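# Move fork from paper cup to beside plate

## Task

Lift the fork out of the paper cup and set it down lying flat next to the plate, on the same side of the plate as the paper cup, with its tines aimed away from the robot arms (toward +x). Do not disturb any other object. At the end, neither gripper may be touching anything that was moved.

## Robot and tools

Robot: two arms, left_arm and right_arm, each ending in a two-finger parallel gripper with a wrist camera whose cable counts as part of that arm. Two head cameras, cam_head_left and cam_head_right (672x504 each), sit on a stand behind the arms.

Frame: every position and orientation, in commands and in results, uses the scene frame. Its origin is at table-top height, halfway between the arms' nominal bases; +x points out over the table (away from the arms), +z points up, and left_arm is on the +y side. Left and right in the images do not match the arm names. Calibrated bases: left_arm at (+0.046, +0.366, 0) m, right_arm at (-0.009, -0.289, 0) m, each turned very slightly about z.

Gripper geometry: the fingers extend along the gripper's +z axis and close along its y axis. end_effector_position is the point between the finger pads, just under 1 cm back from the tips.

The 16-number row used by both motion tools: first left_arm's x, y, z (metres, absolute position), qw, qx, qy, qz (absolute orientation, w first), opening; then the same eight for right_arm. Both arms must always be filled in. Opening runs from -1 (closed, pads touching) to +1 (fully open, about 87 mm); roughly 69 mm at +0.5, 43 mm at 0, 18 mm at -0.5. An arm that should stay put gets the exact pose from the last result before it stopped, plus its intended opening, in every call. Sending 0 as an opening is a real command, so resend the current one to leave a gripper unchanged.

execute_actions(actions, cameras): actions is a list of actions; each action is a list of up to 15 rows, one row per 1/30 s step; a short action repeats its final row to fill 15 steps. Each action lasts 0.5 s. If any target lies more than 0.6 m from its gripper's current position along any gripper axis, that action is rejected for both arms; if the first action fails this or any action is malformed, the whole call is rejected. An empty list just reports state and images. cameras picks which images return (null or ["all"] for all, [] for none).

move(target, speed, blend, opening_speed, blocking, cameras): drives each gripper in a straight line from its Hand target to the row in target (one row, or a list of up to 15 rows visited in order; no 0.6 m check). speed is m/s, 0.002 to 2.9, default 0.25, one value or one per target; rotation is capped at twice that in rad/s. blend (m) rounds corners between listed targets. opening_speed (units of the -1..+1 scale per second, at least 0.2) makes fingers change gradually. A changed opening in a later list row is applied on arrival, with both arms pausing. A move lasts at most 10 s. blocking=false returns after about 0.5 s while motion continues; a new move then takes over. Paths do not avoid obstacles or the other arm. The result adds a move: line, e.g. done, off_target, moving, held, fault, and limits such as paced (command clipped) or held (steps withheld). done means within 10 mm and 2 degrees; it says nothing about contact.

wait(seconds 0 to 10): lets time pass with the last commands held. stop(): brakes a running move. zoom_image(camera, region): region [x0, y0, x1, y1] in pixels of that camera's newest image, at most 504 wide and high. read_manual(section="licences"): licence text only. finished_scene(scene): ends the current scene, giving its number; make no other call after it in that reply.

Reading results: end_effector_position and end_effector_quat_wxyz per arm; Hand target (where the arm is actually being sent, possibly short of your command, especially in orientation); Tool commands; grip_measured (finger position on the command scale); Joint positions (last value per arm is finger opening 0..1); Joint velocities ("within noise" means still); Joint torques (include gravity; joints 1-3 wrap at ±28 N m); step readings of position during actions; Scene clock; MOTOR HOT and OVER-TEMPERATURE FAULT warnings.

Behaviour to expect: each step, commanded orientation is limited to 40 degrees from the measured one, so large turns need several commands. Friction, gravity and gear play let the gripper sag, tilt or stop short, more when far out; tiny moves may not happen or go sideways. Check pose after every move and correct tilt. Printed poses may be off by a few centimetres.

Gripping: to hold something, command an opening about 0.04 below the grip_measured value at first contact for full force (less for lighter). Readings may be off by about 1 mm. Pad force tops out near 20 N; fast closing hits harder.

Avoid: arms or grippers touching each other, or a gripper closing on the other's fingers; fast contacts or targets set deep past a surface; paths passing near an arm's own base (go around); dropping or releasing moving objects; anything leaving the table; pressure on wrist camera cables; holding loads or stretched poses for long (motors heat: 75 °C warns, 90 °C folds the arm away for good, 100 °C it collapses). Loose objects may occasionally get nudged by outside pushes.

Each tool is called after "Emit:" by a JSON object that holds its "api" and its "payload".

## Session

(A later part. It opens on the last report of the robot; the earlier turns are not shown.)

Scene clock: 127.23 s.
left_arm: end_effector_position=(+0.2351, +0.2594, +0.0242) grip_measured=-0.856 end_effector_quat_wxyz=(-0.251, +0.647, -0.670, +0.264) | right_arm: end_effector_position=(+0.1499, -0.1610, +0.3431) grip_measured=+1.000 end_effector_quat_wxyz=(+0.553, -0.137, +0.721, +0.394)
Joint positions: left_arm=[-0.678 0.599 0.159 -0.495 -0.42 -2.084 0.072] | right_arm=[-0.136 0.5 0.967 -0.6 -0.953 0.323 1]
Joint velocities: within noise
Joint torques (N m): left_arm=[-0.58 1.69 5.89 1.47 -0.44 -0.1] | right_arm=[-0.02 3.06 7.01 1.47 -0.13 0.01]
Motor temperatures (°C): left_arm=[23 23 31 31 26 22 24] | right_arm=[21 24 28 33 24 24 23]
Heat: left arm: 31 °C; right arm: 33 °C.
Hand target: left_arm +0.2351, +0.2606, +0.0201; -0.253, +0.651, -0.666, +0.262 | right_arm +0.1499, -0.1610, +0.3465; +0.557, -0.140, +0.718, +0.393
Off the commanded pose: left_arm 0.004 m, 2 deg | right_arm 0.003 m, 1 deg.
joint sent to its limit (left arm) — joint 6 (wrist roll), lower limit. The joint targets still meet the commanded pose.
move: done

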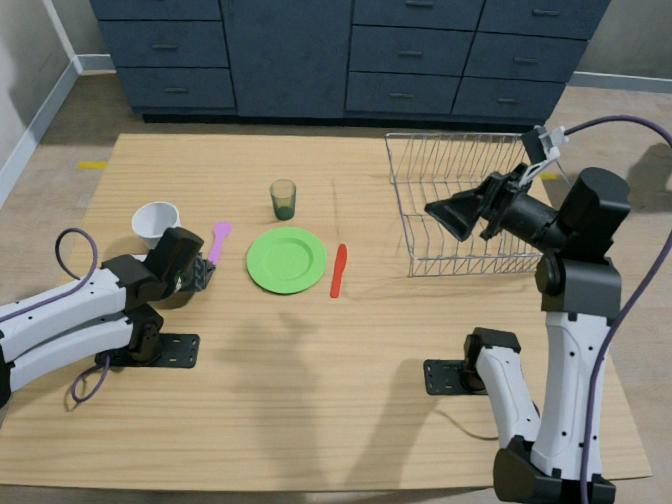

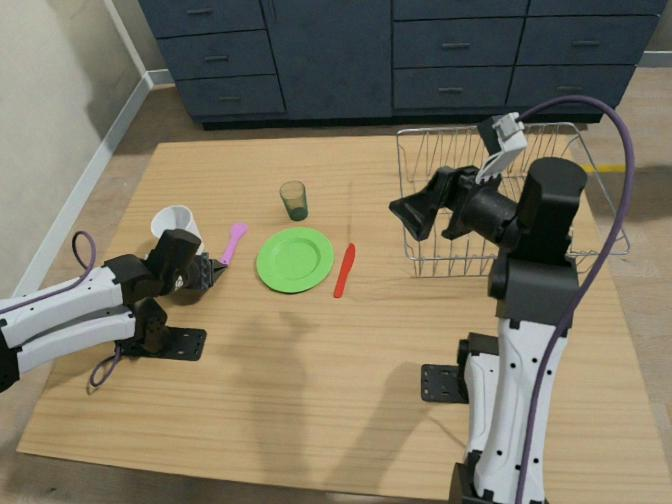

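Emit:
{"api": "move", "payload": {"target": [0.235,0.260,0.020,0.2588,-0.658,0.658,-0.2588,-0.6,0.1499,-0.1610,0.3465,0.557,-0.140,0.718,0.393,1], "opening_speed": 0.2}}

Emit:
{"api": "zoom_image", "payload": {"camera": "cam_head_left", "region": [130, 160, 270, 300]}}

Emit:
{"api": "zoom_image", "payload": {"camera": "cam_head_right", "region": [130, 160, 270, 300]}}

Scene clock: 136.77 s.
left_arm: end_effector_position=(+0.2348, +0.2594, +0.0240) grip_measured=-0.600 end_effector_quat_wxyz=(-0.252, +0.644, -0.673, +0.263) | right_arm: end_effector_position=(+0.1499, -0.1610, +0.3431) grip_measured=+1.000 end_effector_quat_wxyz=(+0.553, -0.137, +0.721, +0.394)
Joint positions: left_arm=[-0.678 0.599 0.159 -0.495 -0.42 -2.077 0.2] | right_arm=[-0.136 0.5 0.967 -0.6 -0.953 0.323 1]
Joint velocities: within noise
Joint torques (N m): left_arm=[-0.75 1.74 5.72 1.51 -0.36 -0.07] | right_arm=[0.02 3.08 7.05 1.46 -0.1 0.02]
Motor temperatures (°C): left_arm=[23 23 31 31 26 22 24] | right_arm=[21 24 28 33 24 24 23]
Heat: left arm: 31 °C; right arm: 33 °C.
Hand target: left_arm +0.2348, +0.2606, +0.0200; -0.254, +0.649, -0.668, +0.261 | right_arm +0.1499, -0.1610, +0.3465; +0.557, -0.140, +0.718, +0.393
Off the commanded pose: left_arm 0.004 m, 3 deg | right_arm 0.003 m, 1 deg.
joint sent to its limit (left arm) — joint 6 (wrist roll), lower limit. The joint targets still meet the commanded pose.
move: off_target (left_arm)

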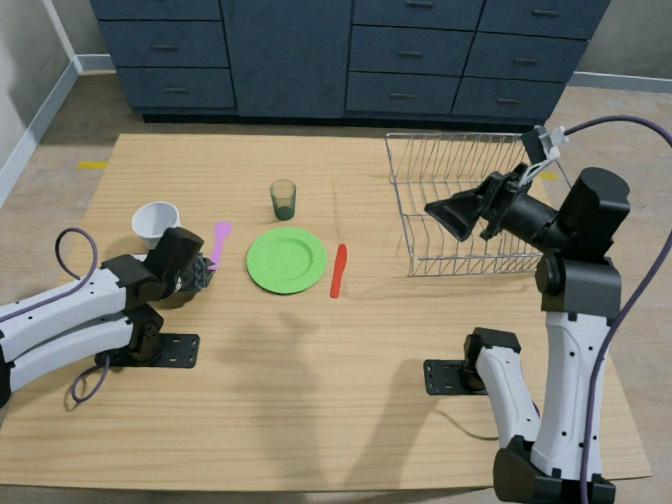

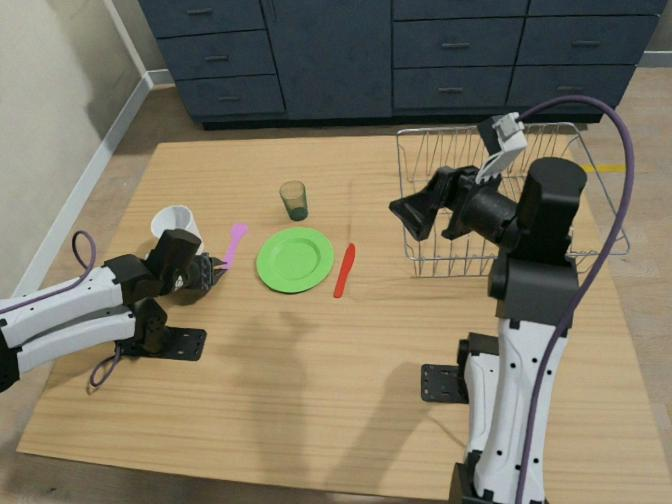

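Scaled by 3.600.

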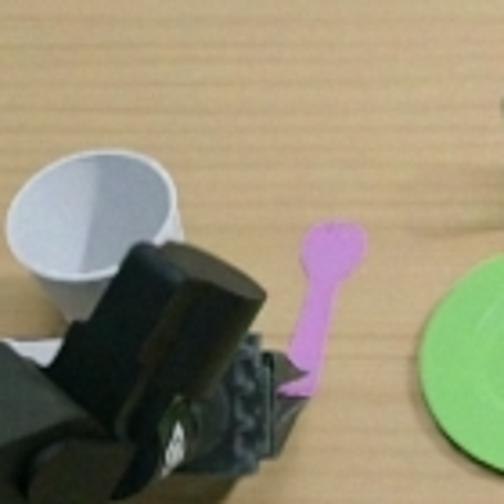

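Scaled by 3.600.

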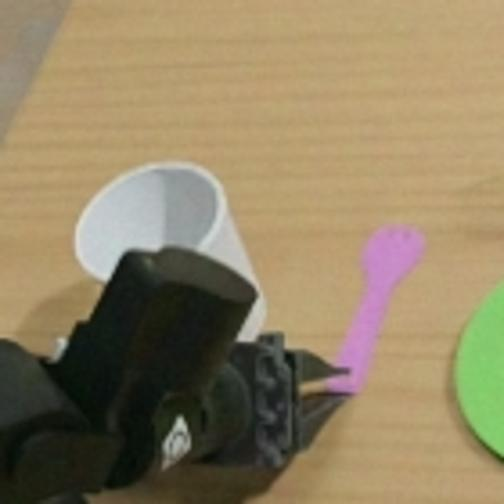

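Emit:
{"api": "move", "payload": {"target": [[0.203,0.262,0.028,0.2588,-0.658,0.658,-0.2588,-0.6,0.1499,-0.1610,0.3465,0.557,-0.140,0.718,0.393,1],[0.195,0.262,0.07,0.2588,-0.658,0.658,-0.2588,-0.6,0.1499,-0.1610,0.3465,0.557,-0.140,0.718,0.393,1],[0.22,0.25,0.2,0.2588,-0.658,0.658,-0.2588,-0.6,0.1499,-0.1610,0.3465,0.557,-0.140,0.718,0.393,1]], "speed": [0.03,0.04,0.12]}}

Emit:
{"api": "move", "payload": {"target": [0.20,0.20,0.25,0.342,0,0.94,0,-0.6,0.1499,-0.1610,0.3465,0.557,-0.140,0.718,0.393,1]}}

Emit:
{"api": "zoom_image", "payload": {"camera": "cam_head_left", "region": [110, 180, 250, 320]}}

Emit:
{"api": "zoom_image", "payload": {"camera": "cam_head_left", "region": [110, 180, 200, 270]}}

Emit:
{"api": "zoom_image", "payload": {"camera": "cam_head_right", "region": [130, 180, 220, 270]}}

Scene clock: 151.43 s.
left_arm: end_effector_position=(+0.2208, +0.2468, +0.1981) grip_measured=-0.600 end_effector_quat_wxyz=(+0.230, -0.620, +0.695, -0.282) | right_arm: end_effector_position=(+0.1499, -0.1610, +0.3431) grip_measured=+1.000 end_effector_quat_wxyz=(+0.553, -0.137, +0.721, +0.394)
Joint positions: left_arm=[-0.742 0.669 0.87 -1.119 -0.391 -2.077 0.2] | right_arm=[-0.136 0.5 0.967 -0.6 -0.953 0.323 1]
Joint velocities: within noise
Joint torques (N m): left_arm=[0.28 2.11 8.16 0.99 -0.38 -0.11] | right_arm=[-0.08 3.02 7.05 1.47 -0.11 0.02]
Motor temperatures (°C): left_arm=[23 23 31 31 26 22 23] | right_arm=[21 24 28 33 24 24 23]
Heat: left arm: 31 °C; right arm: 33 °C.
Hand target: left_arm +0.2207, +0.2503, +0.2002; +0.231, -0.629, +0.690, -0.274 | right_arm +0.1499, -0.1610, +0.3465; +0.557, -0.140, +0.718, +0.393
Off the commanded pose: left_arm 0.004 m, 7 deg | right_arm 0.003 m, 1 deg.
joint sent to its limit (left arm) — joint 6 (wrist roll), lower limit. The joint targets are off in orientation, not in position.
move: off_target (left_arm)

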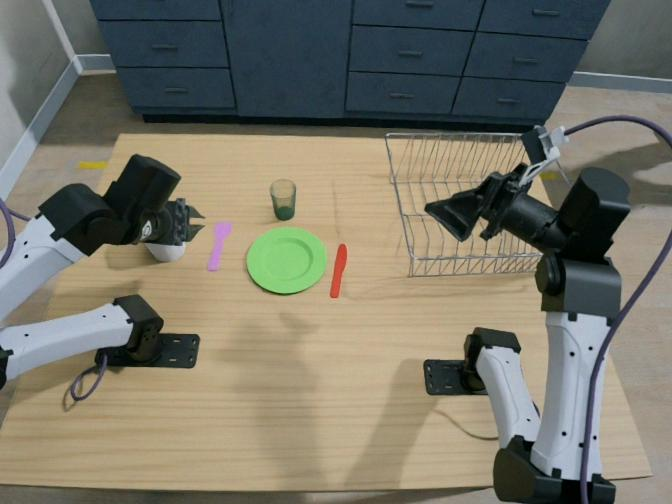

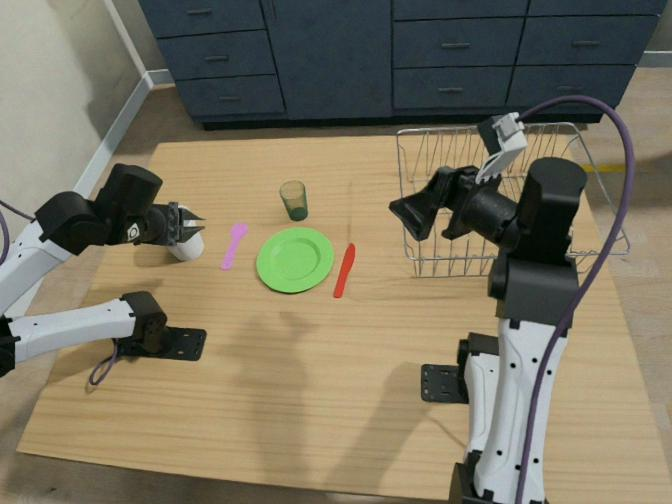

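Scene clock: 155.43 s.
left_arm: end_effector_position=(+0.1982, +0.1954, +0.2461) grip_measured=-0.600 end_effector_quat_wxyz=(+0.334, -0.006, +0.942, -0.011) | right_arm: end_effector_position=(+0.1499, -0.1610, +0.3431) grip_measured=+1.000 end_effector_quat_wxyz=(+0.553, -0.137, +0.721, +0.394)
Joint positions: left_arm=[-1.14 1.237 1.472 -1.469 -0.604 -1.058 0.2] | right_arm=[-0.136 0.5 0.967 -0.6 -0.953 0.323 1]
Joint velocities: within noise
Joint torques (N m): left_arm=[-0.81 -2.1 7.99 0.67 -0.73 0.23] | right_arm=[-0.06 3.08 7.04 1.46 -0.11 0]
Motor temperatures (°C): left_arm=[23 23 32 31 26 22 23] | right_arm=[21 24 28 33 24 24 23]
Heat: left arm: 32 °C; right arm: 33 °C.
Hand target: left_arm +0.1996, +0.1984, +0.2495; +0.341, +0.006, +0.940, +0.003 | right_arm +0.1499, -0.1610, +0.3465; +0.557, -0.140, +0.718, +0.393
Off the commanded pose: left_arm 0.006 m, 2 deg | right_arm 0.003 m, 1 deg.
move: done

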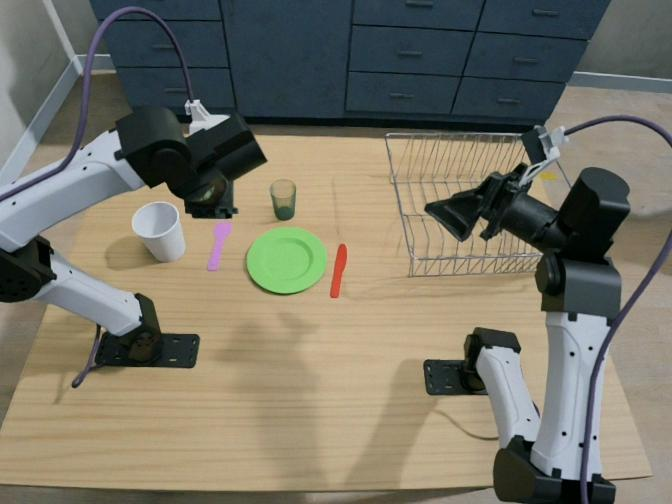

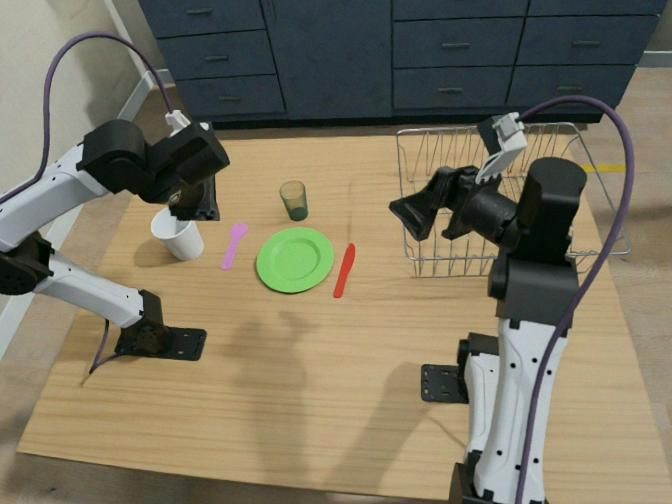

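Scaled by 3.600.

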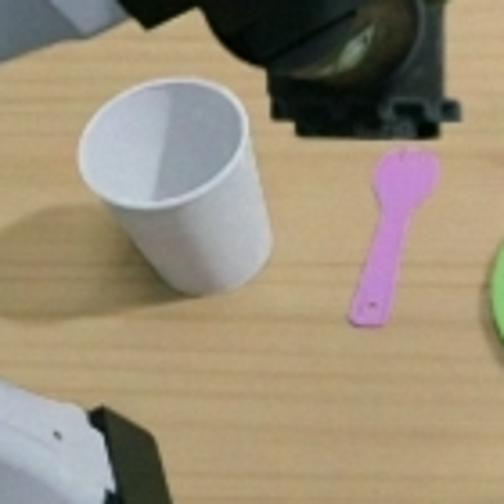

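Scaled by 5.600.

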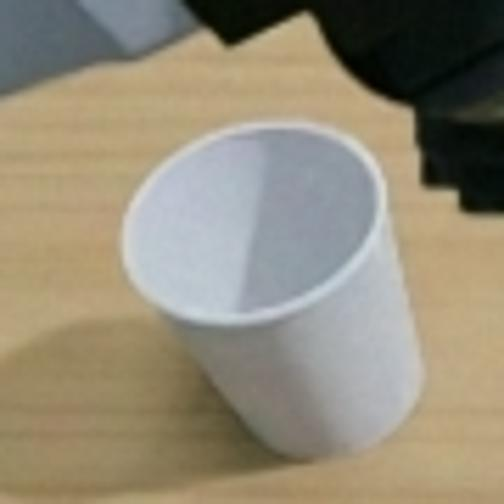

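Scaled by 5.600.

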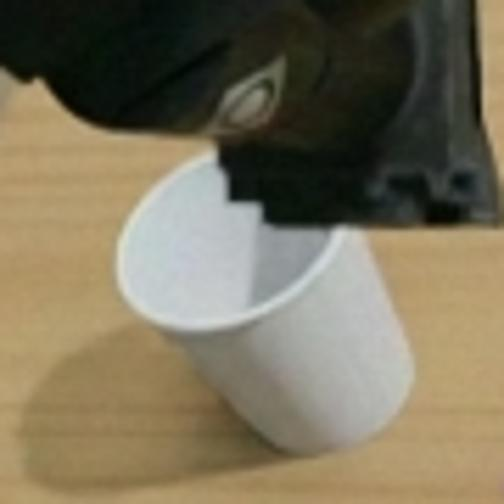

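Emit:
{"api": "finished_scene", "payload": {"scene": 3}}

The scene is finished: the task was done.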